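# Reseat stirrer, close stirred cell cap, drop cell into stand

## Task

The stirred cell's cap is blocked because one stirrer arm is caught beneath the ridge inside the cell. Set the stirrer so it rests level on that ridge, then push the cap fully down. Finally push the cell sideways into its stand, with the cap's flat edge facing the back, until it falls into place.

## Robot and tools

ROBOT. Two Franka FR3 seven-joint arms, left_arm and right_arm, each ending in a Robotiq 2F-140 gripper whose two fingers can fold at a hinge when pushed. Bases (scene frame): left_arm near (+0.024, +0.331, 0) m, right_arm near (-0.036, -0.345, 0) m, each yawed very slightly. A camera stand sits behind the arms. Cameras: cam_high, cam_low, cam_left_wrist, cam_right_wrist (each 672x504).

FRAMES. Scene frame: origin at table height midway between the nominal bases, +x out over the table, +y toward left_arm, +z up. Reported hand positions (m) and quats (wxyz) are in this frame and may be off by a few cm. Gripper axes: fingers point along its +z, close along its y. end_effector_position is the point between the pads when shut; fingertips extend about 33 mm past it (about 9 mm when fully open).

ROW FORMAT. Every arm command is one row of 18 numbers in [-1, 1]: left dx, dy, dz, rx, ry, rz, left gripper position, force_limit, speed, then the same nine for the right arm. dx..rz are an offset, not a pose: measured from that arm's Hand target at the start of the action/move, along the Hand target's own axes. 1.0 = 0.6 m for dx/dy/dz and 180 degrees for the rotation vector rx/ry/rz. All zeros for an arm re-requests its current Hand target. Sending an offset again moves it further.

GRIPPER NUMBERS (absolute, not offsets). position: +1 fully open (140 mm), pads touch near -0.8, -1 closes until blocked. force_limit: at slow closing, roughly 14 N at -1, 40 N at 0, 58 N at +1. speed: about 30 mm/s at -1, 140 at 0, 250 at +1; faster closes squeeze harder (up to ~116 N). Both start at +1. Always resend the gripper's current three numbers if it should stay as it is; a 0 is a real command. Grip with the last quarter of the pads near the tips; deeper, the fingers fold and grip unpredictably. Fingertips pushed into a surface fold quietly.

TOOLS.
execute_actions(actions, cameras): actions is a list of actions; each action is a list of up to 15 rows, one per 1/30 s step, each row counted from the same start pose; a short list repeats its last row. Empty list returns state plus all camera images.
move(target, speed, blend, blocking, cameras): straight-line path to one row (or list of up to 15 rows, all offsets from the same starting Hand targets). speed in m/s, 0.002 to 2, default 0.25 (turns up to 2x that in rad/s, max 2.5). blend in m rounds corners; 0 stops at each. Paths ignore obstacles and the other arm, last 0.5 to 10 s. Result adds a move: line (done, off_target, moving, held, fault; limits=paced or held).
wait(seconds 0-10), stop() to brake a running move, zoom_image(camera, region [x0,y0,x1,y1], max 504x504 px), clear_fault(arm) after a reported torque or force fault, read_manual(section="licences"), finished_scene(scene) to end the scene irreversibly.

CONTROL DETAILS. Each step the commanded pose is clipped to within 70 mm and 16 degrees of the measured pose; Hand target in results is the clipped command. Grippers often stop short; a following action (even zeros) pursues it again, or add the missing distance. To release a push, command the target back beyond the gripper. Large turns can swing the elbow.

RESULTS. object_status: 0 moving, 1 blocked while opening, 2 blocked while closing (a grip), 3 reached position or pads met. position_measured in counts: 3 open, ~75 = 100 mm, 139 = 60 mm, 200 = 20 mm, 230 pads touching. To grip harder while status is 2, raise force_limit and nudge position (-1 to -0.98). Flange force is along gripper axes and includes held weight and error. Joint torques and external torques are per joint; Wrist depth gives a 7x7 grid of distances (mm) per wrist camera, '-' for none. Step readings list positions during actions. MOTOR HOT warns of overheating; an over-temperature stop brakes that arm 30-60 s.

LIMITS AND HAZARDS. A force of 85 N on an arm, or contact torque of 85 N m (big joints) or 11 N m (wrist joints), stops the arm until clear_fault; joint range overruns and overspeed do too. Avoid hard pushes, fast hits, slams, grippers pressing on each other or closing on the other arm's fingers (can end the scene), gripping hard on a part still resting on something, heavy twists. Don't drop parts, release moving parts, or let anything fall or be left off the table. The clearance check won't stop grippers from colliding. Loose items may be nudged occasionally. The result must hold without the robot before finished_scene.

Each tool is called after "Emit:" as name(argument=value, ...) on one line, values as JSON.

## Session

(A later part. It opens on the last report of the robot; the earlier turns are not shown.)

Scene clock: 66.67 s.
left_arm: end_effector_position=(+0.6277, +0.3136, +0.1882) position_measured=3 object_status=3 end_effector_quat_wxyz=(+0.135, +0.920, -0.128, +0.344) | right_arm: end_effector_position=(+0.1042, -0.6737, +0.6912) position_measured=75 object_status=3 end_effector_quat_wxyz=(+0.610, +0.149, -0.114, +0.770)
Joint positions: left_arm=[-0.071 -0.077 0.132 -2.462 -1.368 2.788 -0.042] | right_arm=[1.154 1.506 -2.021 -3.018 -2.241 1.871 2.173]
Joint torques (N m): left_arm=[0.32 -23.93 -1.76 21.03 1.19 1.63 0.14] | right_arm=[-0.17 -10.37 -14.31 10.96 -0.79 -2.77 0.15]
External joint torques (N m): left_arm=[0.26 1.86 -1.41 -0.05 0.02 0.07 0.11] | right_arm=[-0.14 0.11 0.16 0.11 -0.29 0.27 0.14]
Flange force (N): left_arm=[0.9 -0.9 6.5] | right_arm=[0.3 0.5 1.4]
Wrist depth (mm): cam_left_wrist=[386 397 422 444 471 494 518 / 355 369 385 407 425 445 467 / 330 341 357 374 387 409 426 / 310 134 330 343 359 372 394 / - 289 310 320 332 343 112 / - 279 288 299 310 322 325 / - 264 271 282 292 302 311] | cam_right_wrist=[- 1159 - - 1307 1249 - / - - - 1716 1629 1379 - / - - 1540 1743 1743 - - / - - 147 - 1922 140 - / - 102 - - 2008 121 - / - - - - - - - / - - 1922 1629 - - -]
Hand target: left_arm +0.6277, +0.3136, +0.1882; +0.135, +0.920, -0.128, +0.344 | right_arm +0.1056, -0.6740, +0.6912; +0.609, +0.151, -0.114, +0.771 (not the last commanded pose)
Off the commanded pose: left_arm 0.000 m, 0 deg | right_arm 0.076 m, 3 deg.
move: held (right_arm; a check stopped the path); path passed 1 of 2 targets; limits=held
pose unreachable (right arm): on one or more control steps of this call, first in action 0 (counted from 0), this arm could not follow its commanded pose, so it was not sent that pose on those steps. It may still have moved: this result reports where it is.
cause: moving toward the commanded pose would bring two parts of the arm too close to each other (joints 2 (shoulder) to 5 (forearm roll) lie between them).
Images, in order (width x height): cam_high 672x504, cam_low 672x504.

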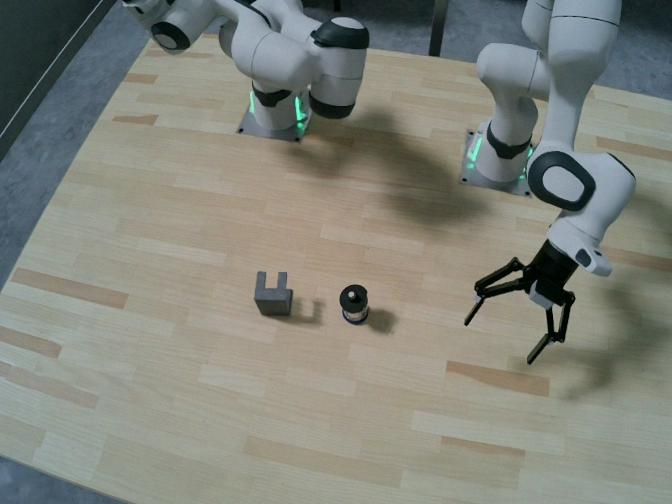

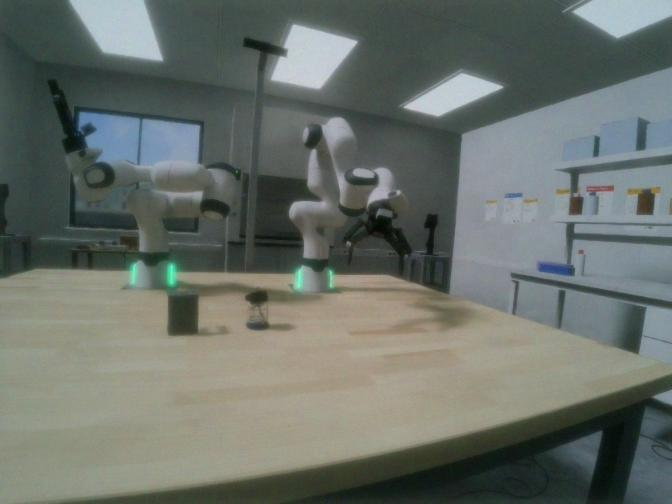

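Emit:
move(target=[0,0,0,0,0,0,1,1,1, -0.364,-0.737,-0.548,0.294,-0.395,0.166,0.43,1,0], cameras=["cam_low","cam_high"])

Scene clock: 68.20 s.
left_arm: end_effector_position=(+0.6277, +0.3136, +0.1882) position_measured=3 object_status=3 end_effector_quat_wxyz=(+0.135, +0.920, -0.128, +0.344) | right_arm: end_effector_position=(+0.1648, -0.6681, +0.6599) position_measured=75 object_status=3 end_effector_quat_wxyz=(+0.589, +0.209, -0.094, +0.775)
Joint positions: left_arm=[-0.071 -0.077 0.132 -2.462 -1.368 2.788 -0.042] | right_arm=[1.212 1.679 -1.864 -3.018 -2.204 2.031 2.221]
Joint torques (N m): left_arm=[0.29 -23.96 -1.75 21.03 1.19 1.62 0.12] | right_arm=[-1.01 -11.24 -15.62 5.89 -0.33 -2.9 0.22]
External joint torques (N m): left_arm=[0.19 1.97 -1.42 -0.15 0.02 0.05 0.09] | right_arm=[-1.08 0.14 -0.21 -0.07 0.09 0.02 0.2]
Flange force (N): left_arm=[0.8 -0.9 6.6] | right_arm=[-3.6 3.0 3.9]
Wrist depth (mm): cam_left_wrist=[384 400 419 441 463 495 517 / 355 369 386 406 424 446 467 / 332 341 357 371 389 406 425 / 310 134 329 344 357 372 397 / - 292 308 320 334 341 112 / - 280 289 300 310 323 326 / - 264 271 283 290 303 312] | cam_right_wrist=[- 1441 1355 - 1315 1315 1479 / 1629 1799 1890 - - 1479 1292 / - - 1990 - - - - / - - 145 - - 140 - / - 102 - 2318 2342 121 - / - - - - 1770 - - / - - - 1743 1530 - -]
Hand target: left_arm +0.6277, +0.3136, +0.1882; +0.135, +0.920, -0.128, +0.344 | right_arm +0.1636, -0.6682, +0.6603; +0.589, +0.208, -0.094, +0.775 (not the last commanded pose)
Off the commanded pose: left_arm 0.000 m, 0 deg | right_arm 0.528 m, 87 deg.
move: held (right_arm; a check stopped the path); limits=held
pose unreachable (right arm): on one or more control steps of this call, first in action 0 (counted from 0), this arm could not follow its commanded pose, so it was not sent that pose on those steps. It may still have moved: this result reports where it is.
cause: moving toward the commanded pose would bring two parts of the arm too close to each other (joints 2 (shoulder) to 5 (forearm roll) lie between them).
Images, in order (width x height): cam_high 672x504, cam_low 672x504.

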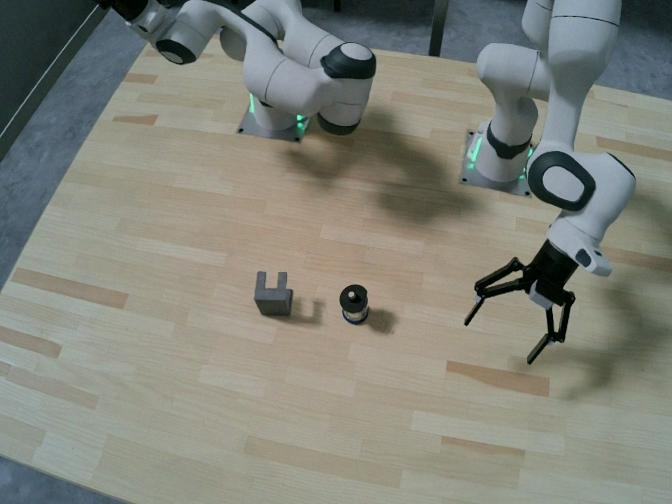

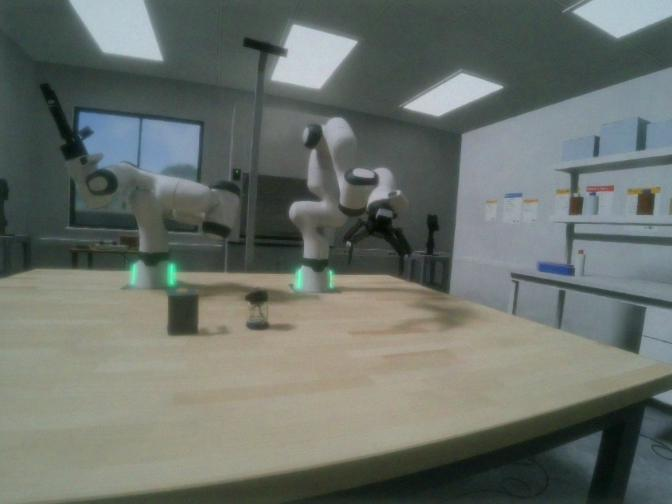

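Emit:
move(target=[[0,0,0,0,0,0,1,1,1, -0.276,-0.086,-0.043,0.05,-0.07,0.03,0.43,1,0],[0,0,0,0,0,0,1,1,1, -0.284,-0.626,-0.463,0.265,-0.366,0.1705,0.43,1,0]], cameras=["cam_low","cam_high"])

Scene clock: 74.00 s.
left_arm: end_effector_position=(+0.6277, +0.3136, +0.1882) position_measured=3 object_status=3 end_effector_quat_wxyz=(+0.135, +0.920, -0.128, +0.344) | right_arm: end_effector_position=(+0.5008, -0.5994, +0.3010) position_measured=75 object_status=3 end_effector_quat_wxyz=(+0.144, +0.666, -0.116, +0.723)
Joint positions: left_arm=[-0.071 -0.077 0.132 -2.462 -1.368 2.788 -0.042] | right_arm=[1.478 1.582 -1.391 -2.821 -2.839 2.121 3.01]
Joint velocities: left_arm=[within noise] | right_arm=[0 0.001 0 -0.001 0.001 -0.002 0.004]
Joint torques (N m): left_arm=[0.26 -23.94 -1.79 21.07 1.18 1.62 0.12] | right_arm=[-1.01 -12.78 -20.7 -4.82 0.57 -0.87 0.41]
External joint torques (N m): left_arm=[0.25 1.91 -1.38 -0.07 0.01 0.06 0.09] | right_arm=[-1 0.21 0.81 -0.8 -0.15 -0.39 0.38]
Flange force (N): left_arm=[0.9 -1.0 6.6] | right_arm=[-1.6 5.6 0.1]
Wrist depth (mm): cam_left_wrist=[382 402 420 441 469 490 521 / 355 368 386 405 425 442 472 / 329 341 357 372 388 409 425 / 313 134 330 346 360 374 396 / - 290 309 320 331 341 112 / - 281 289 299 312 322 324 / - 263 274 281 291 301 310] | cam_right_wrist=[2883 3459 3356 4997 2846 2444 2249 / 2846 3356 3167 3811 2998 - 1757 / 2811 3212 3259 3945 3212 1843 1938 / 2776 2811 164 - - 152 1666 / - 102 730 3212 2998 121 - / - 108 596 614 632 2183 - / - - 461 467 478 509 -]
Hand target: left_arm +0.6277, +0.3136, +0.1882; +0.135, +0.920, -0.128, +0.344 | right_arm +0.5002, -0.6001, +0.3007; +0.111, +0.754, -0.133, +0.633
Off the commanded pose: left_arm 0.000 m, 0 deg | right_arm 0.001 m, 15 deg.
joint sent to its limit (right arm) — joint 5 (forearm roll), lower limit; joint 7 (wrist roll), upper limit. The joint targets are off in orientation, not in position.
move: off_target (right_arm); limits=paced
Images, in order (width x height): cam_high 672x504, cam_low 672x504.

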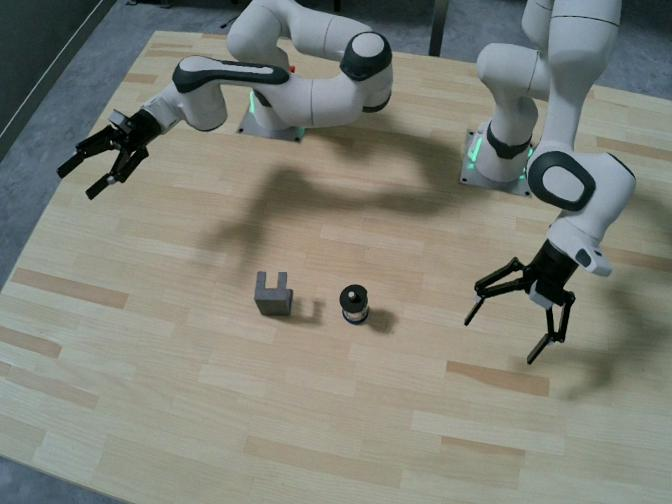

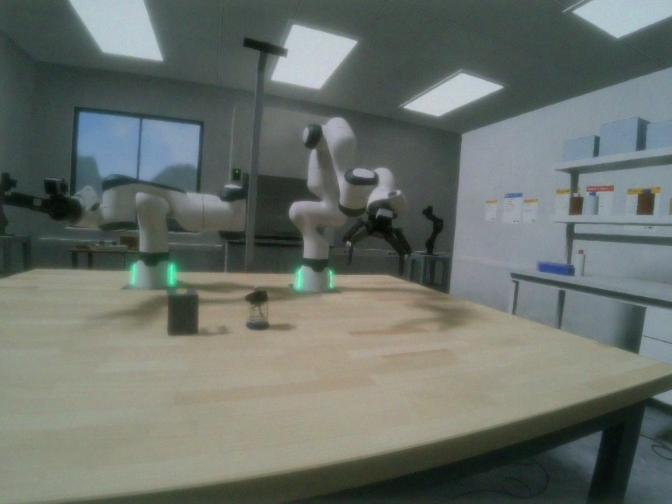

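Emit:
move(target=[0,0,0,0,0,0,1,1,1, 0.008,0.407,-0.247,-0.3166,0.051,0.027,0.43,1,0])

Scene clock: 78.37 s.
left_arm: end_effector_position=(+0.6277, +0.3136, +0.1882) position_measured=3 object_status=3 end_effector_quat_wxyz=(+0.135, +0.920, -0.128, +0.344) | right_arm: end_effector_position=(+0.2808, -0.7797, +0.3300) position_measured=75 object_status=3 end_effector_quat_wxyz=(+0.437, +0.551, -0.443, +0.556)
Joint positions: left_arm=[-0.071 -0.077 0.132 -2.462 -1.368 2.788 -0.042] | right_arm=[1.236 1.471 -1.665 -2.634 -2.839 3.042 2.717]
Joint velocities: left_arm=[within noise] | right_arm=[-0.001 0 0 0.001 0 0.002 -0.006]
Joint torques (N m): left_arm=[0.31 -23.87 -1.77 21.07 1.19 1.62 0.11] | right_arm=[-1.05 -13.97 -22.38 3.66 -2.62 -1 -0.04]
External joint torques (N m): left_arm=[0.34 1.85 -1.32 0.05 0.03 0.08 0.08] | right_arm=[-1.06 0.92 -0.03 0.3 -0.2 0.09 -0.07]
Flange force (N): left_arm=[1.2 -1.2 6.4] | right_arm=[-0.9 -2.3 3.2]
Wrist depth (mm): cam_left_wrist=[383 401 421 444 467 491 522 / 355 367 388 403 422 447 467 / 332 343 357 370 389 406 425 / 314 133 331 345 361 369 397 / - 289 309 320 335 341 112 / - 279 289 299 310 320 325 / - 264 273 282 291 301 312] | cam_right_wrist=[1938 1757 - 1583 - 1470 - / 2063 1843 1757 - 1572 - - / - - 1972 - - - - / 3259 - 1799 1743 1757 153 1441 / - 102 2121 - - 121 - / - 108 1972 1990 1843 - - / - - 1572 1618 1572 - -]
Hand target: left_arm +0.6277, +0.3136, +0.1882; +0.135, +0.920, -0.128, +0.344 | right_arm +0.2803, -0.7799, +0.3310; +0.441, +0.553, -0.440, +0.553
Off the commanded pose: left_arm 0.000 m, 0 deg | right_arm 0.001 m, 1 deg.
joint sent to its limit (right arm) — joint 5 (forearm roll), lower limit. The joint targets still meet the commanded pose.
move: done

Emit:
move(target=[[0,0,0,0,0,0,1,1,1, 0,0,0,0,0,0.667,0.43,1,0],[0,0,0,0,0,0,1,1,1, 0,0,0,0,0,-0.667,0.43,1,0],[0,0,0,0,0,0,1,1,1, 0,0,0,0,0,-0.333,0.43,1,0]], speed=1.0)

Scene clock: 88.00 s.
left_arm: end_effector_position=(+0.6277, +0.3136, +0.1882) position_measured=3 object_status=3 end_effector_quat_wxyz=(+0.135, +0.920, -0.128, +0.344) | right_arm: end_effector_position=(+0.2799, -0.7806, +0.3297) position_measured=75 object_status=3 end_effector_quat_wxyz=(+0.584, +0.780, -0.064, +0.214)
Joint positions: left_arm=[-0.071 -0.077 0.132 -2.462 -1.368 2.788 -0.042] | right_arm=[1.136 -0.411 -1.489 -2.783 0.942 4.58 3.012]
Joint velocities: left_arm=[within noise] | right_arm=[0 0 -0.001 0 -0.001 0.004 0]
Joint torques (N m): left_arm=[0.3 -23.95 -1.8 21.09 1.2 1.62 0.12] | right_arm=[-0.09 7.55 7.94 14.17 -1.89 2.82 0.43]
External joint torques (N m): left_arm=[0.39 1.83 -1.29 0.01 0.03 0.08 0.08] | right_arm=[-0.13 -0.08 -1.05 0.27 -0.26 0.14 0.33]
Flange force (N): left_arm=[1.0 -1.2 6.3] | right_arm=[0.0 0.0 0.0]
Wrist depth (mm): cam_left_wrist=[384 401 420 442 466 489 520 / 356 366 386 403 425 445 469 / 331 339 355 372 387 406 428 / 310 134 329 344 361 371 397 / - 290 309 319 332 341 112 / - 279 289 299 311 322 324 / - 265 272 282 293 302 310] | cam_right_wrist=[1499 1874 - 1629 1540 - - / 1451 1828 1813 1678 1499 - - / 403 1757 1938 1785 1595 1629 1363 / 386 1540 1938 1813 1572 153 1379 / - 102 2044 - 1955 121 - / - 108 1938 - 1703 - - / - - 1691 1828 1519 - -]
Hand target: left_arm +0.6277, +0.3136, +0.1882; +0.135, +0.920, -0.128, +0.344 | right_arm +0.2803, -0.7799, +0.3310; +0.659, +0.699, -0.105, +0.259
Off the commanded pose: left_arm 0.000 m, 0 deg | right_arm 0.002 m, 14 deg.
joint sent to its limit (right arm) — joint 6 (wrist pitch), upper limit; joint 7 (wrist roll), upper limit. The joint targets are off in orientation, not in position.
move: off_target (right_arm); limits=paced

Emit:
move(target=[[0,0,0,0,0,0,1,1,1, 0,0,0,0,0,-0.667,0.43,1,0],[0,0,0,0,0,0,1,1,1, 0,0,0,0,0,0.667,0.43,1,0],[0,0,0,0,0,0,1,1,1, 0,0,0,0,0,0.333,0.43,1,0]], speed=1.0)

Scene clock: 97.03 s.
left_arm: end_effector_position=(+0.6277, +0.3136, +0.1882) position_measured=3 object_status=3 end_effector_quat_wxyz=(+0.135, +0.920, -0.128, +0.344) | right_arm: end_effector_position=(+0.2797, -0.7800, +0.3310) position_measured=75 object_status=3 end_effector_quat_wxyz=(+0.440, +0.551, -0.444, +0.554)
Joint positions: left_arm=[-0.071 -0.077 0.132 -2.462 -1.368 2.788 -0.042] | right_arm=[1.123 1.774 -1.665 -3.011 -0.385 3.747 0.389]
Joint velocities: left_arm=[within noise] | right_arm=[0.001 0 0.001 -0.001 -0.001 0.001 -0.006]
Joint torques (N m): left_arm=[0.29 -23.95 -1.84 21.03 1.18 1.64 0.14] | right_arm=[-1.07 -12.64 -18.49 -0.63 3.28 -0.77 -0.05]
External joint torques (N m): left_arm=[0.26 1.91 -1.45 -0.08 0.02 0.08 0.1] | right_arm=[-1.04 0.88 0.7 -0.17 0.19 0.2 -0.08]
Flange force (N): left_arm=[0.9 -0.9 6.6] | right_arm=[-3.7 4.8 6.6]
Wrist depth (mm): cam_left_wrist=[380 400 421 444 469 494 522 / 356 369 388 404 425 447 466 / 329 343 358 373 385 408 424 / 310 134 331 345 357 373 396 / - 291 311 321 332 343 112 / - 279 290 298 310 322 323 / - 264 272 282 292 303 310] | cam_right_wrist=[- - - 1519 1451 1263 - / - - 1757 - 1470 - 1338 / - - - - - - 1509 / - - 1770 1843 1874 141 1355 / - 102 - 1858 1653 121 - / - 108 1990 1906 1890 - - / - - 1606 1561 1595 - -]
Hand target: left_arm +0.6277, +0.3136, +0.1882; +0.135, +0.920, -0.128, +0.344 | right_arm +0.2803, -0.7799, +0.3310; +0.441, +0.553, -0.440, +0.553
Off the commanded pose: left_arm 0.000 m, 0 deg | right_arm 0.001 m, 1 deg.
joint sent to its limit (right arm) — joint 2 (shoulder), upper limit. The joint targets still meet the commanded pose.
move: done; limits=paced

Emit:
move(target=[0,0,0,0,0,0,1,1,1, 0.083,-0.345,-0.382,0.18,-0.374,-0.125,0.43,1,0], cameras=["cam_low"])

Scene clock: 98.23 s.
left_arm: end_effector_position=(+0.6277, +0.3136, +0.1882) position_measured=3 object_status=3 end_effector_quat_wxyz=(+0.135, +0.920, -0.128, +0.344) | right_arm: end_effector_position=(+0.3038, -0.7493, +0.3431) position_measured=75 object_status=3 end_effector_quat_wxyz=(+0.384, +0.594, -0.451, +0.544)
Joint positions: left_arm=[-0.071 -0.077 0.132 -2.462 -1.368 2.788 -0.042] | right_arm=[1.189 1.586 -1.894 -3.011 -0.597 3.761 0.295]
Joint velocities: left_arm=[within noise] | right_arm=[0.001 -0.001 0 0 0.004 0 -0.001]
Joint torques (N m): left_arm=[0.3 -23.9 -1.8 21.06 1.19 1.61 0.11] | right_arm=[-1.1 -13.08 -18.21 6.02 3.85 -0.49 0.28]
External joint torques (N m): left_arm=[0.23 1.91 -1.45 -0.04 0.02 0.04 0.07] | right_arm=[-1.13 0.85 0.72 -0.39 0.6 -0.12 0.25]
Flange force (N): left_arm=[1.1 -0.9 6.5] | right_arm=[-6.4 4.1 7.7]
Wrist depth (mm): cam_left_wrist=[384 402 421 444 466 489 526 / 354 369 387 403 423 444 473 / 330 342 357 373 393 406 425 / 314 134 332 345 360 373 395 / - 290 310 320 332 341 112 / - 280 289 299 311 322 324 / - 264 273 282 291 301 312] | cam_right_wrist=[- - 1653 1618 - - - / 2418 1813 1691 1499 1460 - - / 2392 - - - 1653 1641 - / 2498 - 166 2183 - 141 - / - 102 2226 2162 2101 121 - / - 108 1799 1785 1813 1785 - / - - 468 466 1470 1460 -]
Hand target: left_arm +0.6277, +0.3136, +0.1882; +0.135, +0.920, -0.128, +0.344 | right_arm +0.3023, -0.7502, +0.3440; +0.384, +0.591, -0.453, +0.545 (not the last commanded pose)
Off the commanded pose: left_arm 0.000 m, 0 deg | right_arm 0.273 m, 71 deg.
move: held (right_arm; a check stopped the path); limits=held
pose unreachable (right arm): on one or more control steps of this call, first in action 0 (counted from 0), this arm could not follow its commanded pose, so it was not sent that pose on those steps. It may still have moved: this result reports where it is.
cause: moving toward the commanded pose would bring two parts of the arm too close to each other (joints 2 (shoulder) to 5 (forearm roll) lie between them).
Images, in order (width x height): cam_low 672x504.

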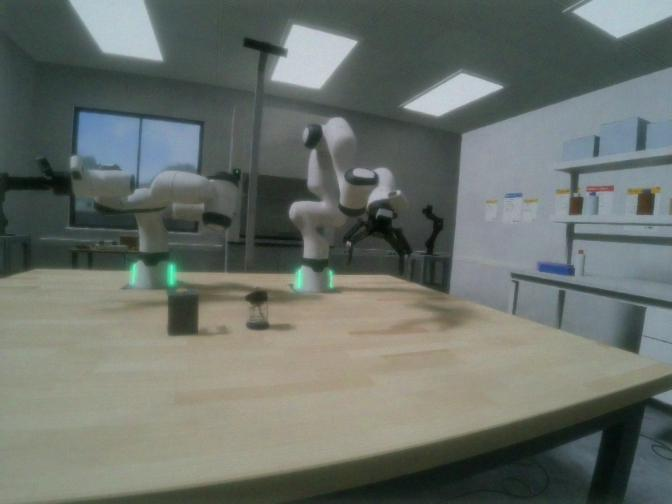

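Emit:
move(target=[[0,0,0,0,0,0,1,1,1, 0.247,-0.327,0.072,0,0,0,0.43,1,0],[0,0,0,0,0,0,1,1,1, 0.0,-0.463,-0.383,0.143,-0.347,-0.129,0.43,1,0]], cameras=["cam_low"])

Scene clock: 104.27 s.
left_arm: end_effector_position=(+0.6277, +0.3136, +0.1882) position_measured=3 object_status=3 end_effector_quat_wxyz=(+0.135, +0.920, -0.128, +0.344) | right_arm: end_effector_position=(+0.4998, -0.4512, +0.3813) position_measured=75 object_status=3 end_effector_quat_wxyz=(+0.061, +0.924, -0.340, +0.166)
Joint positions: left_arm=[-0.071 -0.077 0.132 -2.462 -1.368 2.788 -0.042] | right_arm=[2.74 0.346 -2.85 -2.121 -0.101 2.09 -0.975]
Joint velocities: left_arm=[within noise] | right_arm=[0 -0.001 0 0 0 0 -0.005]
Joint torques (N m): left_arm=[0.29 -23.94 -1.81 21.04 1.19 1.64 0.15] | right_arm=[-0.47 17.8 -3.97 26.46 1.14 2.71 -0.04]
External joint torques (N m): left_arm=[0.33 1.84 -1.35 -0.05 0.02 0.09 0.12] | right_arm=[-0.39 -1.6 -0.52 1.09 0.53 -0.51 -0.05]
Flange force (N): left_arm=[0.8 -1.0 6.4] | right_arm=[7.7 -3.5 -1.6]
Wrist depth (mm): cam_left_wrist=[384 400 417 443 462 490 520 / 354 367 384 403 423 446 467 / 330 343 358 372 387 409 427 / 311 134 332 344 358 368 397 / - 290 310 320 331 340 112 / - 281 288 300 310 322 325 / - 265 272 281 291 303 311] | cam_right_wrist=[537 533 535 534 532 530 525 / 537 532 534 537 533 528 528 / 535 535 530 529 530 535 533 / 533 533 533 530 530 153 524 / - 102 530 530 530 121 109 / - 108 532 532 524 528 - / - - 534 529 528 527 -]
Hand target: left_arm +0.6277, +0.3136, +0.1882; +0.135, +0.920, -0.128, +0.344 | right_arm +0.4996, -0.4506, +0.3806; +0.060, +0.925, -0.337, +0.163
Off the commanded pose: left_arm 0.000 m, 0 deg | right_arm 0.001 m, 0 deg.
joint sent to its limit (right arm) — joint 3 (upper arm roll), lower limit. The joint targets still meet the commanded pose.
move: done
Images, in order (width x height): cam_low 672x504.

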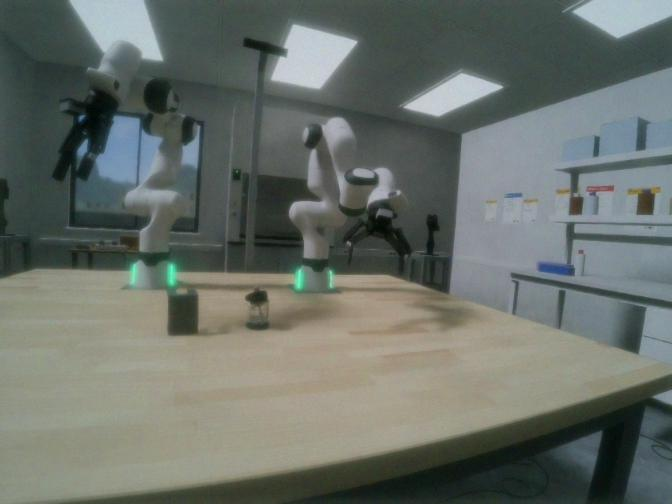

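Emit:
move(target=[[0,0,0,0,0,0,1,1,1, 0.16,0.613,0.111,-0.074,0,0.2037,0.43,1,0],[0,0,0,0,0,0,1,1,1, 0.048,0.94,0.07,-0.112,0,0.308,0.43,1,0]], speed=0.4, blend=0.05)

Emit:
move(target=[[0,0,0,0,0,0,1,1,1, 0.117,0.459,0.043,-0.0523,0,0.1436,0.43,1,0],[0,0,0,0,0,0,1,1,1, 0.023,0.924,0.009,-0.1045,0,0.2873,0.43,1,0]], speed=0.4, blend=0.05, cameras=["cam_low","cam_high"])

Scene clock: 108.37 s.
left_arm: end_effector_position=(+0.6277, +0.3136, +0.1882) position_measured=3 object_status=3 end_effector_quat_wxyz=(+0.135, +0.920, -0.128, +0.344) | right_arm: end_effector_position=(+0.1682, -0.9076, +0.3502) position_measured=75 object_status=3 end_effector_quat_wxyz=(-0.130, -0.641, +0.748, -0.112)
Joint positions: left_arm=[-0.071 -0.077 0.132 -2.462 -1.368 2.788 -0.042] | right_arm=[1.723 0.169 -2.85 -2.026 -0.16 2.152 -0.935]
Joint velocities: left_arm=[within noise] | right_arm=[0 0 0.002 0 -0.001 -0.001 0.005]
Joint torques (N m): left_arm=[0.31 -23.92 -1.76 21.05 1.2 1.63 0.12] | right_arm=[-0.67 24.12 -1.76 26.55 0.37 3.01 0.33]
External joint torques (N m): left_arm=[0.32 1.97 -1.32 -0.1 0.03 0.07 0.08] | right_arm=[-0.68 -1.53 -0.07 1.08 -0.26 -0.19 0.32]
Flange force (N): left_arm=[0.9 -1.2 6.5] | right_arm=[7.7 -5.3 0.4]
Wrist depth (mm): cam_left_wrist=[387 400 416 444 464 493 521 / 355 367 384 402 422 444 468 / 329 341 360 370 390 406 426 / 311 134 330 344 358 371 398 / - 290 308 320 335 342 112 / - 281 289 298 310 322 325 / - 263 272 282 293 303 310] | cam_right_wrist=[1388 1397 1397 1397 1388 1414 1388 / 1405 1414 1423 1405 1405 1388 1388 / 1405 1405 1397 1397 1388 1388 495 / 1397 1379 502 499 501 153 497 / - 102 499 499 499 121 109 / - 108 502 496 497 501 - / - - 502 499 499 499 -]
Hand target: left_arm +0.6277, +0.3136, +0.1882; +0.135, +0.920, -0.128, +0.344 | right_arm +0.1682, -0.9089, +0.3509; -0.132, -0.639, +0.749, -0.113
Off the commanded pose: left_arm 0.000 m, 0 deg | right_arm 0.001 m, 0 deg.
move: done

Scene clock: 110.47 s.
left_arm: end_effector_position=(+0.6277, +0.3136, +0.1882) position_measured=3 object_status=3 end_effector_quat_wxyz=(+0.135, +0.920, -0.128, +0.344) | right_arm: end_effector_position=(-0.3809, -0.8358, +0.3497) position_measured=75 object_status=3 end_effector_quat_wxyz=(-0.168, -0.222, +0.960, -0.040)
Joint positions: left_arm=[-0.071 -0.077 0.132 -2.462 -1.368 2.788 -0.042] | right_arm=[0.762 0.167 -2.85 -2.026 -0.161 2.155 -0.934]
Joint torques (N m): left_arm=[0.29 -23.91 -1.8 21.08 1.19 1.63 0.12] | right_arm=[-0.5 24.19 -1.64 26.53 0.36 2.98 0.37]
External joint torques (N m): left_arm=[0.23 1.86 -1.45 0.07 0.03 0.07 0.08] | right_arm=[-0.44 -1.55 0.12 1.04 -0.27 -0.22 0.36]
Flange force (N): left_arm=[1.2 -1.0 6.6] | right_arm=[7.5 -5.7 0.4]
Wrist depth (mm): cam_left_wrist=[384 401 418 442 462 493 518 / 354 371 385 403 424 445 472 / 330 344 356 372 389 409 426 / 313 134 331 345 360 373 396 / - 289 310 319 331 341 112 / - 280 289 300 309 321 326 / - 264 274 282 291 303 312] | cam_right_wrist=[1388 1414 1405 1414 1379 1388 1379 / 1414 1414 1397 1397 1363 1379 1371 / 1414 1388 1432 1414 1405 1388 1388 / 1397 1423 500 497 1388 152 1388 / - 102 500 500 497 121 - / - 108 502 499 502 500 - / - - 506 502 501 497 -]
Hand target: left_arm +0.6277, +0.3136, +0.1882; +0.135, +0.920, -0.128, +0.344 | right_arm -0.3816, -0.8362, +0.3500; -0.169, -0.221, +0.960, -0.039
Off the commanded pose: left_arm 0.000 m, 0 deg | right_arm 0.001 m, 0 deg.
move: done
Images, in order (width x height): cam_high 672x504, cam_low 672x504.

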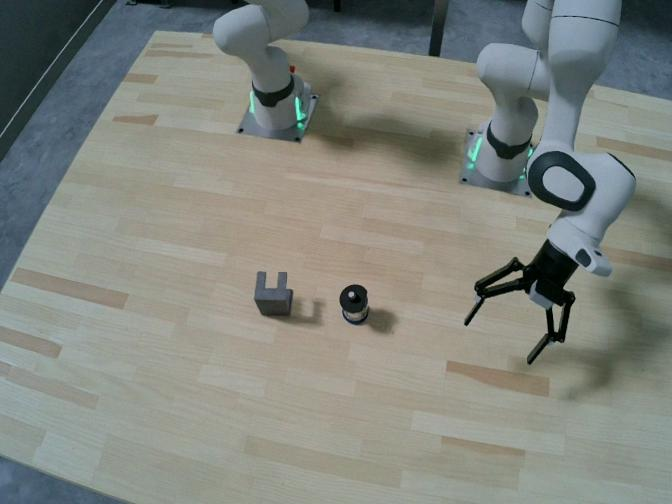

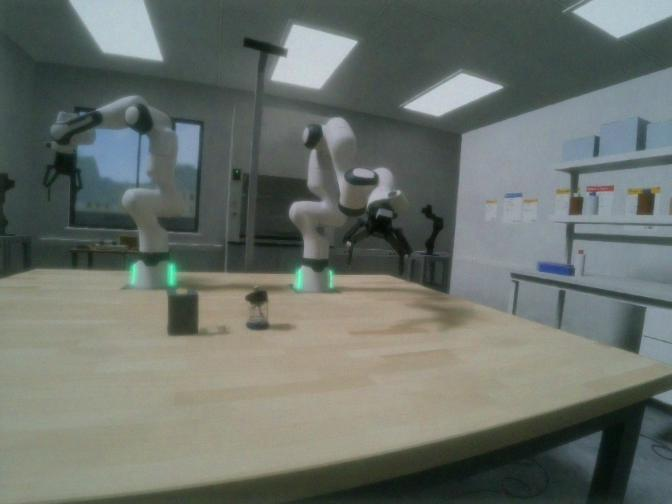

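Emit:
move(target=[[0,0,0,0,0,0,1,1,1, 0.117,0.459,0.043,-0.0523,0,0.1436,0.43,1,0],[0,0,0,0,0,0,1,1,1, 0.023,0.924,0.009,-0.1045,0,0.2873,0.43,1,0]], speed=0.4, blend=0.05)

Emit:
move(target=[0,0,0,0,0,0,1,1,1, 0.096,-0.057,0.035,0,0,0,0.43,1,0])

Emit:
move(target=[[0,0,0,0,0,0,1,1,1, -0.339,-0.389,-0.123,0.0523,0,-0.1436,0.43,1,0],[0,0,0,0,0,0,1,1,1, -0.809,-0.57,-0.294,0.1045,0,-0.2873,0.43,1,0]], speed=0.4, blend=0.05)

Emit:
move(target=[[0,0,0,0,0,0,1,1,1, -0.339,-0.389,-0.123,0.0523,0,-0.1436,0.43,1,0],[0,0,0,0,0,0,1,1,1, -0.809,-0.57,-0.294,0.1045,0,-0.2873,0.43,1,0]], speed=0.4, blend=0.05)

Scene clock: 113.03 s.
left_arm: end_effector_position=(+0.6277, +0.3136, +0.1882) position_measured=3 object_status=3 end_effector_quat_wxyz=(+0.135, +0.920, -0.128, +0.344) | right_arm: end_effector_position=(-0.6365, -0.3443, +0.3490) position_measured=75 object_status=3 end_effector_quat_wxyz=(-0.167, +0.246, +0.954, +0.042)
Joint positions: left_arm=[-0.071 -0.077 0.132 -2.462 -1.368 2.788 -0.042] | right_arm=[-0.198 0.165 -2.85 -2.025 -0.162 2.156 -0.933]
Joint torques (N m): left_arm=[0.31 -23.9 -1.81 21.08 1.19 1.62 0.1] | right_arm=[-0.58 24.31 -1.57 26.53 0.36 2.98 0.24]
External joint torques (N m): left_arm=[0.29 1.89 -1.41 -0.04 0.02 0.07 0.07] | right_arm=[-0.63 -1.36 0.03 1.18 -0.26 -0.19 0.23]
Flange force (N): left_arm=[1.1 -1.0 6.5] | right_arm=[7.6 -5.2 0.1]
Wrist depth (mm): cam_left_wrist=[383 402 420 441 464 491 517 / 354 370 385 403 423 448 470 / 330 345 355 371 389 411 425 / 312 133 333 343 357 371 395 / - 289 308 319 332 343 112 / - 280 289 300 311 323 324 / - 265 271 281 291 301 311] | cam_right_wrist=[1388 1405 1388 1388 1388 1405 1371 / 1414 1432 1405 1379 1371 1405 1371 / 1423 1388 1397 1405 1388 1460 1371 / 1423 1414 1397 1379 1423 153 1397 / - 102 1423 1397 1371 121 - / - 108 1405 1388 1379 502 - / - - 1405 512 502 494 -]
Hand target: left_arm +0.6277, +0.3136, +0.1882; +0.135, +0.920, -0.128, +0.344 | right_arm -0.6371, -0.3439, +0.3493; -0.168, +0.248, +0.953, +0.044
Off the commanded pose: left_arm 0.000 m, 0 deg | right_arm 0.001 m, 0 deg.
move: done

Scene clock: 114.27 s.
left_arm: end_effector_position=(+0.6277, +0.3136, +0.1882) position_measured=3 object_status=3 end_effector_quat_wxyz=(+0.135, +0.920, -0.128, +0.344) | right_arm: end_effector_position=(-0.7076, -0.3439, +0.3498) position_measured=75 object_status=3 end_effector_quat_wxyz=(-0.168, +0.246, +0.954, +0.042)
Joint positions: left_arm=[-0.071 -0.077 0.132 -2.462 -1.368 2.788 -0.042] | right_arm=[-0.193 -0.062 -2.836 -1.769 -0.24 2.113 -0.896]
Joint velocities: left_arm=[within noise] | right_arm=[0 0 -0.001 0 -0.002 -0.003 0.004]
Joint torques (N m): left_arm=[0.3 -23.91 -1.81 21.07 1.19 1.62 0.15] | right_arm=[-0.02 31.45 0.46 26.55 0.33 2.61 0.36]
External joint torques (N m): left_arm=[0.34 2.02 -1.35 -0.11 0.02 0.07 0.12] | right_arm=[-0.03 -2.08 -0.21 1.07 -0.26 -0.56 0.35]
Flange force (N): left_arm=[0.8 -1.2 6.8] | right_arm=[10.2 -7.6 0.3]
Wrist depth (mm): cam_left_wrist=[384 400 418 441 464 493 522 / 358 369 389 405 423 444 465 / 330 342 358 373 388 409 428 / 313 134 329 345 360 368 397 / - 289 310 320 333 343 112 / - 279 289 300 310 322 325 / - 265 272 281 292 301 311] | cam_right_wrist=[1423 1397 1405 1379 1397 1388 1388 / 1397 1388 1414 1405 1405 1371 1388 / 1397 1397 1388 1423 1363 1379 1363 / 1414 1414 1379 1397 1414 153 1363 / - 102 1397 1379 1379 121 109 / - 108 1397 1414 1414 1405 - / - - 1405 1388 1388 500 -]
Hand target: left_arm +0.6277, +0.3136, +0.1882; +0.135, +0.920, -0.128, +0.344 | right_arm -0.7073, -0.3440, +0.3492; -0.168, +0.248, +0.953, +0.044
Off the commanded pose: left_arm 0.000 m, 0 deg | right_arm 0.001 m, 0 deg.
move: done

Scene clock: 116.83 s.
left_arm: end_effector_position=(+0.6277, +0.3136, +0.1882) position_measured=3 object_status=3 end_effector_quat_wxyz=(+0.135, +0.920, -0.128, +0.344) | right_arm: end_effector_position=(-0.4217, -0.8949, +0.3498) position_measured=75 object_status=3 end_effector_quat_wxyz=(-0.169, -0.224, +0.959, -0.041)
Joint positions: left_arm=[-0.071 -0.077 0.132 -2.462 -1.368 2.788 -0.042] | right_arm=[0.306 -0.084 -2.352 -1.766 -0.291 2.104 -0.865]
Joint velocities: left_arm=[within noise] | right_arm=[0.002 0 0 0 -0.002 -0.001 0.005]
Joint torques (N m): left_arm=[0.28 -23.94 -1.77 21.07 1.18 1.63 0.11] | right_arm=[-0.15 23.82 1.27 26.49 0.3 2.66 0.31]
External joint torques (N m): left_arm=[0.23 1.89 -1.41 -0.01 0.02 0.07 0.08] | right_arm=[-0.02 -1.89 -0.62 1.04 -0.27 -0.5 0.3]
Flange force (N): left_arm=[1.1 -1.0 6.6] | right_arm=[12.3 -8.8 1.6]
Wrist depth (mm): cam_left_wrist=[384 399 417 441 465 491 521 / 355 367 384 405 422 444 468 / 329 343 357 371 390 406 427 / 311 134 330 346 360 372 397 / - 289 310 319 332 341 112 / - 280 289 300 310 321 325 / - 264 271 282 291 302 313] | cam_right_wrist=[1379 1388 1414 1388 1432 1388 1405 / 1405 1405 1397 1379 1388 1379 1397 / 1414 1397 1388 1397 1405 1388 1397 / 1379 1405 1414 1405 1379 153 1388 / - 97 497 497 501 121 109 / - 108 499 499 497 500 - / - - 497 502 496 499 -]
Hand target: left_arm +0.6277, +0.3136, +0.1882; +0.135, +0.920, -0.128, +0.344 | right_arm -0.4226, -0.8941, +0.3495; -0.169, -0.221, +0.960, -0.039
Off the commanded pose: left_arm 0.000 m, 0 deg | right_arm 0.001 m, 0 deg.
move: done

Scene clock: 119.73 s.
left_arm: end_effector_position=(+0.6277, +0.3136, +0.1882) position_measured=3 object_status=3 end_effector_quat_wxyz=(+0.135, +0.920, -0.128, +0.344) | right_arm: end_effector_position=(+0.1926, -0.9757, +0.3498) position_measured=75 object_status=3 end_effector_quat_wxyz=(-0.131, -0.642, +0.747, -0.114)
Joint positions: left_arm=[-0.071 -0.077 0.132 -2.462 -1.368 2.788 -0.042] | right_arm=[0.885 -0.155 -1.928 -1.762 -0.396 2.079 -0.802]
Joint velocities: left_arm=[within noise] | right_arm=[0.001 -0.001 0 0.001 0.001 -0.001 0.006]
Joint torques (N m): left_arm=[0.29 -23.94 -1.76 21.07 1.19 1.62 0.09] | right_arm=[-0.01 14.77 3.83 26.29 0.27 2.63 0.42]
External joint torques (N m): left_arm=[0.36 1.81 -1.27 0.02 0.02 0.09 0.06] | right_arm=[0 -1.52 -1 1.15 -0.26 -0.48 0.41]
Flange force (N): left_arm=[1.1 -1.2 6.2] | right_arm=[0.0 0.0 0.0]
Wrist depth (mm): cam_left_wrist=[381 401 417 447 462 489 523 / 355 372 388 405 421 449 469 / 331 343 355 374 388 405 425 / 313 134 332 342 357 372 398 / - 291 310 320 333 341 112 / - 281 288 299 310 322 321 / - 264 273 282 292 301 310] | cam_right_wrist=[1405 1388 1379 1379 1388 1388 1388 / 1405 1397 1379 1371 1388 1371 1388 / 1371 1405 1397 1371 1363 1388 1414 / 1379 1414 1363 1397 1388 153 495 / - 102 499 497 499 121 109 / - 108 497 500 495 497 - / - - 497 499 497 497 -]
Hand target: left_arm +0.6277, +0.3136, +0.1882; +0.135, +0.920, -0.128, +0.344 | right_arm +0.1914, -0.9761, +0.3499; -0.132, -0.639, +0.749, -0.113
Off the commanded pose: left_arm 0.000 m, 0 deg | right_arm 0.001 m, 0 deg.
move: done

Emit:
move(target=[[0,0,0,0,0,0,1,1,1, -0.0685,0.0405,-0.025,0,0,0,0.43,1,0]])

Emit:
move(target=[[0,0,0,0,0,0,1,1,1, -0.315,-0.361,-0.114,0.0523,0,-0.1436,0.43,1,0],[0,0,0,0,0,0,1,1,1, -0.749,-0.528,-0.272,0.1045,0,-0.2873,0.43,1,0]], speed=0.4, blend=0.05)

Scene clock: 122.00 s.
left_arm: end_effector_position=(+0.6277, +0.3136, +0.1882) position_measured=3 object_status=3 end_effector_quat_wxyz=(+0.135, +0.920, -0.128, +0.344) | right_arm: end_effector_position=(+0.1735, -0.9289, +0.3501) position_measured=75 object_status=3 end_effector_quat_wxyz=(-0.132, -0.637, +0.751, -0.112)
Joint positions: left_arm=[-0.071 -0.077 0.132 -2.462 -1.368 2.788 -0.042] | right_arm=[0.911 0.203 -2.099 -1.956 0.001 2.156 -1.04]
Joint velocities: left_arm=[within noise] | right_arm=[-0.001 0 0 -0.001 -0.001 0 -0.005]
Joint torques (N m): left_arm=[0.3 -23.96 -1.78 21.05 1.2 1.62 0.09] | right_arm=[-0.04 8.5 -6.68 25.12 0.89 3.32 -0.04]
External joint torques (N m): left_arm=[0.33 1.85 -1.33 -0.06 0.03 0.07 0.06] | right_arm=[0 -0.8 -0.81 -0.02 0.23 0.08 -0.05]
Flange force (N): left_arm=[1.0 -1.0 6.1] | right_arm=[0.2 1.5 0.0]
Wrist depth (mm): cam_left_wrist=[382 400 421 444 463 493 518 / 354 367 387 405 423 446 470 / 329 342 356 370 388 408 430 / 312 134 331 345 358 370 399 / - 291 308 320 334 339 112 / - 280 291 299 310 320 324 / - 264 271 282 291 302 311] | cam_right_wrist=[1388 1379 1397 1432 1414 1388 1405 / 1397 1388 1414 1397 1405 1388 1371 / 1432 1397 1414 1405 1397 1405 1379 / 1371 1414 497 496 495 153 497 / - 102 500 497 496 121 109 / - 108 499 496 499 497 - / - - 496 502 492 499 -]
Hand target: left_arm +0.6277, +0.3136, +0.1882; +0.135, +0.920, -0.128, +0.344 | right_arm +0.1743, -0.9291, +0.3499; -0.132, -0.639, +0.749, -0.113
Off the commanded pose: left_arm 0.000 m, 0 deg | right_arm 0.001 m, 0 deg.
move: done

Scene clock: 124.20 s.
left_arm: end_effector_position=(+0.6277, +0.3136, +0.1882) position_measured=3 object_status=3 end_effector_quat_wxyz=(+0.135, +0.920, -0.128, +0.344) | right_arm: end_effector_position=(+0.5630, -0.5066, +0.3498) position_measured=75 object_status=3 end_effector_quat_wxyz=(+0.064, +0.911, -0.372, +0.163)
Joint positions: left_arm=[-0.071 -0.077 0.132 -2.462 -1.368 2.788 -0.042] | right_arm=[1.601 0.377 -1.908 -1.957 0.242 2.144 -1.2]
Joint velocities: left_arm=[within noise] | right_arm=[0 0 0.004 0.001 0 -0.001 0.001]
Joint torques (N m): left_arm=[0.29 -23.92 -1.77 21.07 1.19 1.63 0.13] | right_arm=[-0.93 -2.73 -11.71 25.05 0.44 2.84 -0.02]
External joint torques (N m): left_arm=[0.25 1.97 -1.39 -0.08 0.02 0.07 0.1] | right_arm=[-0.81 -0.59 -0.03 1.17 -0.28 -0.46 -0.04]
Flange force (N): left_arm=[0.9 -1.1 6.8] | right_arm=[10.2 -5.1 0.0]
Wrist depth (mm): cam_left_wrist=[381 403 420 442 466 490 522 / 354 369 387 404 426 445 470 / 328 343 355 372 386 408 425 / 313 134 330 344 358 371 393 / - 291 308 321 332 339 112 / - 280 287 301 312 321 324 / - 264 273 282 292 301 312] | cam_right_wrist=[497 501 499 492 495 492 492 / 499 499 495 489 495 493 493 / 500 497 497 495 496 494 490 / 503 496 496 493 496 153 489 / - 102 497 496 489 121 109 / - 108 497 494 494 494 - / - - 496 495 495 494 -]
Hand target: left_arm +0.6277, +0.3136, +0.1882; +0.135, +0.920, -0.128, +0.344 | right_arm +0.5624, -0.5068, +0.3498; +0.065, +0.913, -0.369, +0.161
Off the commanded pose: left_arm 0.000 m, 0 deg | right_arm 0.001 m, 0 deg.
move: done

Emit:
move(target=[[0,0,0,0,0,0,1,1,1, 0.041,-0.024,0.015,0,0,0,0.43,1,0]])

Emit:
move(target=[[0,0,0,0,0,0,1,1,1, -0.329,-0.378,-0.12,0.0523,0,-0.1436,0.43,1,0],[0,0,0,0,0,0,1,1,1, -0.785,-0.553,-0.285,0.1045,0,-0.2873,0.43,1,0]], speed=0.4, blend=0.05)

Scene clock: 125.77 s.
left_arm: end_effector_position=(+0.6277, +0.3136, +0.1882) position_measured=3 object_status=3 end_effector_quat_wxyz=(+0.135, +0.920, -0.128, +0.344) | right_arm: end_effector_position=(+0.5916, -0.5152, +0.3496) position_measured=75 object_status=3 end_effector_quat_wxyz=(+0.065, +0.914, -0.366, +0.162)
Joint positions: left_arm=[-0.071 -0.077 0.132 -2.462 -1.368 2.788 -0.042] | right_arm=[1.364 0.31 -1.662 -1.853 0.179 2.139 -1.168]
Joint velocities: left_arm=[within noise] | right_arm=[-0.003 0.002 0.001 0 0 -0.004 0.006]
Joint torques (N m): left_arm=[0.32 -23.91 -1.8 21.04 1.19 1.62 0.13] | right_arm=[-1.37 -7.96 -9.98 25.26 0.84 2.78 0.37]
External joint torques (N m): left_arm=[0.35 1.88 -1.35 -0.06 0.02 0.08 0.1] | right_arm=[-1.37 0.28 0.17 0.87 0.13 -0.52 0.36]
Flange force (N): left_arm=[0.8 -1.1 6.4] | right_arm=[0.0 0.0 0.0]
Wrist depth (mm): cam_left_wrist=[383 400 420 441 467 489 520 / 357 369 384 403 420 440 471 / 329 343 357 372 389 408 428 / 314 133 329 343 359 370 397 / - 289 310 319 332 343 112 / - 279 288 299 313 322 323 / - 265 272 282 291 303 310] | cam_right_wrist=[491 496 492 492 494 492 490 / 491 494 494 493 492 493 489 / 495 496 496 494 495 491 492 / 493 493 496 494 492 152 492 / - 102 492 494 493 121 109 / - 108 494 490 493 492 - / - - 494 491 492 494 -]
Hand target: left_arm +0.6277, +0.3136, +0.1882; +0.135, +0.920, -0.128, +0.344 | right_arm +0.5913, -0.5147, +0.3498; +0.065, +0.913, -0.369, +0.161
Off the commanded pose: left_arm 0.000 m, 0 deg | right_arm 0.001 m, 0 deg.
move: done

Scene clock: 128.03 s.
left_arm: end_effector_position=(+0.6277, +0.3136, +0.1882) position_measured=3 object_status=3 end_effector_quat_wxyz=(+0.135, +0.920, -0.128, +0.344) | right_arm: end_effector_position=(+0.4622, +0.0721, +0.3489) position_measured=75 object_status=3 end_effector_quat_wxyz=(-0.017, +0.980, +0.092, +0.174)
Joint positions: left_arm=[-0.071 -0.077 0.132 -2.462 -1.368 2.788 -0.042] | right_arm=[2.296 0.41 -1.679 -1.849 0.301 2.119 -1.234]
Joint torques (N m): left_arm=[0.28 -23.92 -1.8 21.1 1.18 1.62 0.13] | right_arm=[-0.84 -11.5 -12.99 24.6 0.87 2.75 0.01]
External joint torques (N m): left_arm=[0.31 2.02 -1.35 -0.09 0.01 0.07 0.09] | right_arm=[-0.87 -0.55 0.18 1.16 0.14 -0.56 0]
Flange force (N): left_arm=[0.9 -1.2 6.9] | right_arm=[11.9 -6.0 0.4]
Wrist depth (mm): cam_left_wrist=[385 402 420 441 464 491 523 / 353 369 386 403 425 446 466 / 327 344 358 371 388 412 424 / 311 133 330 343 358 367 395 / - 291 308 319 331 340 112 / - 279 289 300 310 323 325 / - 264 272 280 291 302 310] | cam_right_wrist=[236 494 494 495 493 493 492 / 493 493 492 492 494 493 494 / 495 493 494 493 484 493 490 / 492 493 491 491 494 141 491 / - 102 490 494 493 121 109 / - 108 495 493 492 488 - / - - 496 496 495 492 -]
Hand target: left_arm +0.6277, +0.3136, +0.1882; +0.135, +0.920, -0.128, +0.344 | right_arm +0.4617, +0.0721, +0.3491; -0.016, +0.980, +0.094, +0.173
Off the commanded pose: left_arm 0.000 m, 0 deg | right_arm 0.001 m, 0 deg.
move: done

Emit:
move(target=[[0,0,0,0,0,0,1,1,1, 0.164,-0.097,0.06,0,0,0,0.43,1,0]])

Scene clock: 129.80 s.
left_arm: end_effector_position=(+0.6277, +0.3136, +0.1882) position_measured=3 object_status=3 end_effector_quat_wxyz=(+0.135, +0.920, -0.128, +0.344) | right_arm: end_effector_position=(+0.5541, +0.1494, +0.3498) position_measured=75 object_status=3 end_effector_quat_wxyz=(-0.018, +0.980, +0.094, +0.175)
Joint positions: left_arm=[-0.071 -0.077 0.132 -2.462 -1.368 2.788 -0.042] | right_arm=[1.543 0.655 -1.115 -1.279 0.478 1.937 -1.268]
Joint velocities: left_arm=[within noise] | right_arm=[-0.001 0.001 0 0.001 0 -0.004 0]
Joint torques (N m): left_arm=[0.31 -23.92 -1.77 21.07 1.19 1.61 0.1] | right_arm=[-1.08 -39.17 -15.75 21.87 0.84 2.82 0.15]
External joint torques (N m): left_arm=[0.33 1.78 -1.34 0.07 0.03 0.07 0.07] | right_arm=[-0.99 0.93 0.35 0.98 0.14 -0.51 0.14]
Flange force (N): left_arm=[1.2 -1.1 6.2] | right_arm=[15.4 -8.0 -0.1]
Wrist depth (mm): cam_left_wrist=[384 400 421 443 464 490 527 / 355 369 383 403 422 448 467 / 330 343 357 372 389 406 424 / 312 134 330 341 357 371 395 / - 290 309 321 330 342 112 / - 280 289 297 309 322 327 / - 265 272 282 291 301 311] | cam_right_wrist=[487 488 487 487 488 483 483 / 487 487 491 487 488 484 481 / 490 261 492 489 487 487 486 / 205 219 490 492 487 153 485 / - 102 491 490 488 121 - / - 108 488 491 492 489 - / - - 495 494 490 490 -]
Hand target: left_arm +0.6277, +0.3136, +0.1882; +0.135, +0.920, -0.128, +0.344 | right_arm +0.5535, +0.1493, +0.3490; -0.016, +0.980, +0.094, +0.173
Off the commanded pose: left_arm 0.000 m, 0 deg | right_arm 0.001 m, 0 deg.
move: done

Emit:
move(target=[[0,0,0,0,0,0,1,1,1, 0.222,0.886,0.081,-0.076,0,0.209,0.43,1,0]])

Scene clock: 133.70 s.
left_arm: end_effector_position=(+0.6277, +0.3136, +0.1882) position_measured=3 object_status=3 end_effector_quat_wxyz=(+0.135, +0.920, -0.128, +0.344) | right_arm: end_effector_position=(+0.7944, -0.3469, +0.3511) position_measured=75 object_status=3 end_effector_quat_wxyz=(+0.045, +0.954, -0.244, +0.171)
Joint positions: left_arm=[-0.071 -0.077 0.132 -2.462 -1.368 2.788 -0.042] | right_arm=[0.478 0.926 -1.013 -0.69 0.636 1.708 -1.214]
Joint velocities: left_arm=[within noise] | right_arm=[0 -0.001 0.002 0 0 -0.001 0.008]
Joint torques (N m): left_arm=[0.27 -23.94 -1.8 21.06 1.2 1.63 0.13] | right_arm=[-1.08 -50.89 -12.18 17.24 0.98 2.79 0.37]
External joint torques (N m): left_arm=[0.3 1.99 -1.35 -0.07 0.03 0.08 0.09] | right_arm=[-1.16 1.79 0.32 0.74 0.42 -0.54 0.36]
Flange force (N): left_arm=[1.0 -1.2 6.7] | right_arm=[0.0 0.0 0.0]
Wrist depth (mm): cam_left_wrist=[381 401 418 441 467 494 521 / 354 368 387 402 423 443 468 / 330 340 355 373 388 409 425 / 312 133 330 344 358 372 400 / - 289 308 319 332 340 112 / - 279 288 298 311 322 324 / - 265 272 282 292 301 312] | cam_right_wrist=[1371 1379 486 483 486 484 483 / 1388 487 493 489 485 486 484 / 488 487 486 487 486 489 484 / 489 484 488 488 488 153 487 / - 102 491 487 488 121 109 / - 108 493 488 491 494 - / - - 487 492 489 491 -]
Hand target: left_arm +0.6277, +0.3136, +0.1882; +0.135, +0.920, -0.128, +0.344 | right_arm +0.7940, -0.3456, +0.3492; +0.044, +0.953, -0.247, +0.168
Off the commanded pose: left_arm 0.000 m, 0 deg | right_arm 0.002 m, 1 deg.
move: done

Emit:
move(target=[[0,0,0,0,0,0,1,1,1, -0.778,-0.208,0.072,0.178,0.1265,-0.278,0.43,1,0]], cameras=["cam_low","cam_high","cam_right_wrist"])

Emit:
zoom_image(camera="cam_right_wrist", region=[200, 60, 480, 340])

Scene clock: 138.03 s.
left_arm: end_effector_position=(+0.6277, +0.3136, +0.1882) position_measured=3 object_status=3 end_effector_quat_wxyz=(+0.135, +0.920, -0.128, +0.344) | right_arm: end_effector_position=(+0.4797, -0.0345, +0.1541) position_measured=75 object_status=3 end_effector_quat_wxyz=(-0.089, +0.911, +0.247, +0.317)
Joint positions: left_arm=[-0.071 -0.077 0.132 -2.462 -1.368 2.788 -0.042] | right_arm=[2.163 -0.005 -1.557 -2.652 0.137 3.326 -1.673]
Joint velocities: left_arm=[within noise] | right_arm=[0 0.001 0 0.001 0 0 0.006]
Joint torques (N m): left_arm=[0.3 -23.96 -1.76 21.09 1.19 1.62 0.12] | right_arm=[-0.09 -1.24 -0.72 19.84 -0.08 3.15 0.36]
External joint torques (N m): left_arm=[0.29 1.83 -1.36 -0.01 0.02 0.07 0.08] | right_arm=[-0.07 -0.3 -0.83 0.77 -0.29 -0.5 0.34]
Flange force (N): left_arm=[1.0 -1.0 6.3] | right_arm=[0.0 0.0 0.0]
Wrist depth (mm): cam_left_wrist=[385 400 422 441 464 495 522 / 353 369 387 406 425 445 471 / 328 341 358 370 388 409 423 / 311 134 331 343 357 372 395 / - 291 310 320 332 343 112 / - 278 289 299 309 321 325 / - 264 272 282 292 303 310] | cam_right_wrist=[367 367 367 367 367 371 367 / 342 343 342 239 343 343 344 / 321 322 322 291 324 324 323 / 303 307 297 301 304 152 202 / - 102 284 286 287 121 - / - 108 274 272 273 274 - / - - 259 260 258 259 -]
Hand target: left_arm +0.6277, +0.3136, +0.1882; +0.135, +0.920, -0.128, +0.344 | right_arm +0.4841, -0.0308, +0.1487; -0.100, +0.892, +0.238, +0.370
Off the commanded pose: left_arm 0.000 m, 0 deg | right_arm 0.008 m, 7 deg.
move: off_target (right_arm)
Images, in order (width x height): cam_high 672x504, cam_low 672x504, cam_right_wrist 672x504.

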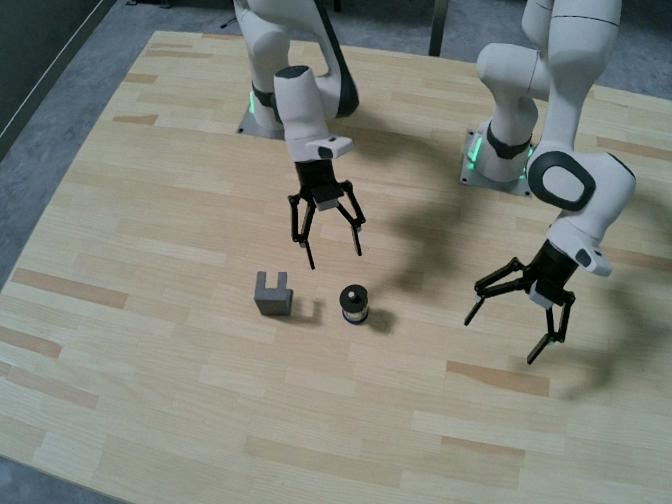

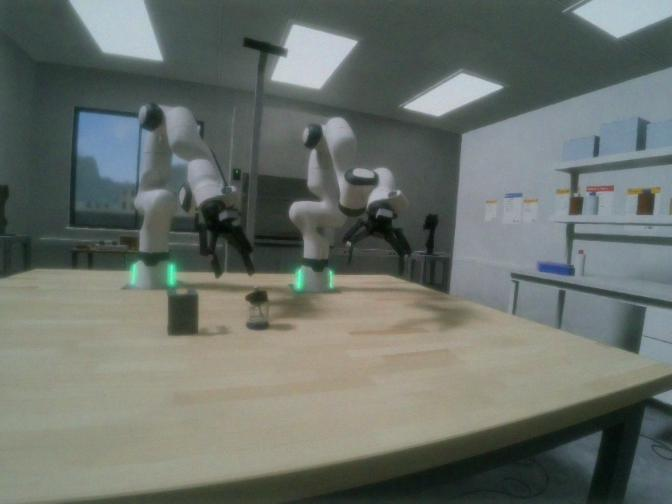

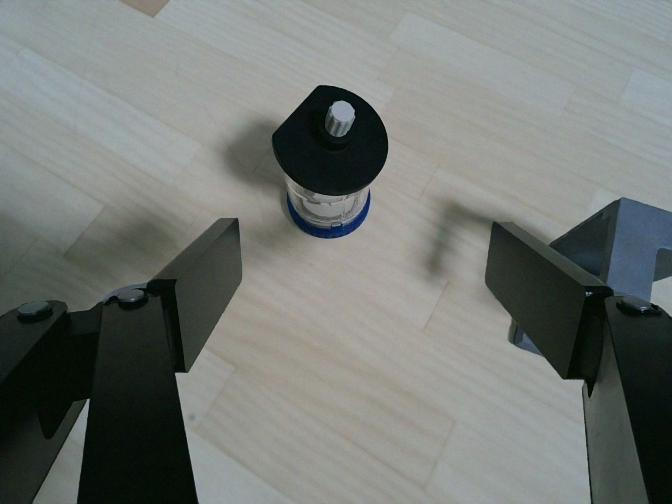

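Scaled by 1.800 from the camera's 672x504 image, which has a finer 960x720 frame.

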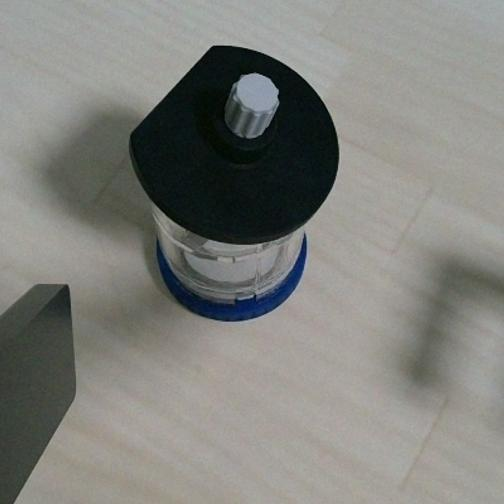

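Emit:
move(target=[[0,0,0,0,0,0,1,1,1, 0.363,0.352,-0.063,-0.066,-0.244,0.157,0.43,1,0]])

Scene clock: 142.87 s.
left_arm: end_effector_position=(+0.6277, +0.3136, +0.1882) position_measured=3 object_status=3 end_effector_quat_wxyz=(+0.135, +0.920, -0.128, +0.344) | right_arm: end_effector_position=(+0.6993, -0.1493, +0.3286) position_measured=75 object_status=3 end_effector_quat_wxyz=(-0.010, +0.999, +0.005, +0.036)
Joint positions: left_arm=[-0.071 -0.077 0.132 -2.462 -1.368 2.788 -0.042] | right_arm=[0.517 0.918 -0.753 -0.504 0.607 1.391 -1.443]
Joint velocities: left_arm=[within noise] | right_arm=[0.002 -0.001 0 0.001 -0.001 0 0.007]
Joint torques (N m): left_arm=[0.31 -23.93 -1.79 21.04 1.19 1.61 0.16] | right_arm=[-1.11 -52.4 -6.64 18.9 0.64 2.29 0.36]
External joint torques (N m): left_arm=[0.23 1.83 -1.46 0.01 0.03 0.05 0.12] | right_arm=[-1.02 1.17 0.44 1.03 -0.22 -0.54 0.36]
Flange force (N): left_arm=[0.9 -0.9 6.5] | right_arm=[0.0 0.0 0.0]
Wrist depth (mm): cam_left_wrist=[382 404 418 442 470 494 521 / 355 367 384 403 425 447 467 / 328 339 357 370 388 409 426 / 313 133 329 342 358 370 394 / - 291 307 320 333 341 112 / - 280 289 299 308 322 324 / - 265 272 282 293 302 311] | cam_right_wrist=[422 420 417 414 409 407 402 / 445 443 438 432 433 425 421 / 474 466 460 454 452 447 440 / 495 484 476 476 472 153 465 / - 102 510 508 504 121 108 / - 108 542 537 532 530 - / - - 581 569 561 558 -]
Hand target: left_arm +0.6277, +0.3136, +0.1882; +0.135, +0.920, -0.128, +0.344 | right_arm +0.6996, -0.1506, +0.3294; +0.000, +1.000, +0.000, +0.001
Off the commanded pose: left_arm 0.000 m, 0 deg | right_arm 0.002 m, 4 deg.
elbow stopped short (right arm): the move would have taken joint 4 (elbow) straighter than the controller allows.
move: off_target (right_arm); limits=paced


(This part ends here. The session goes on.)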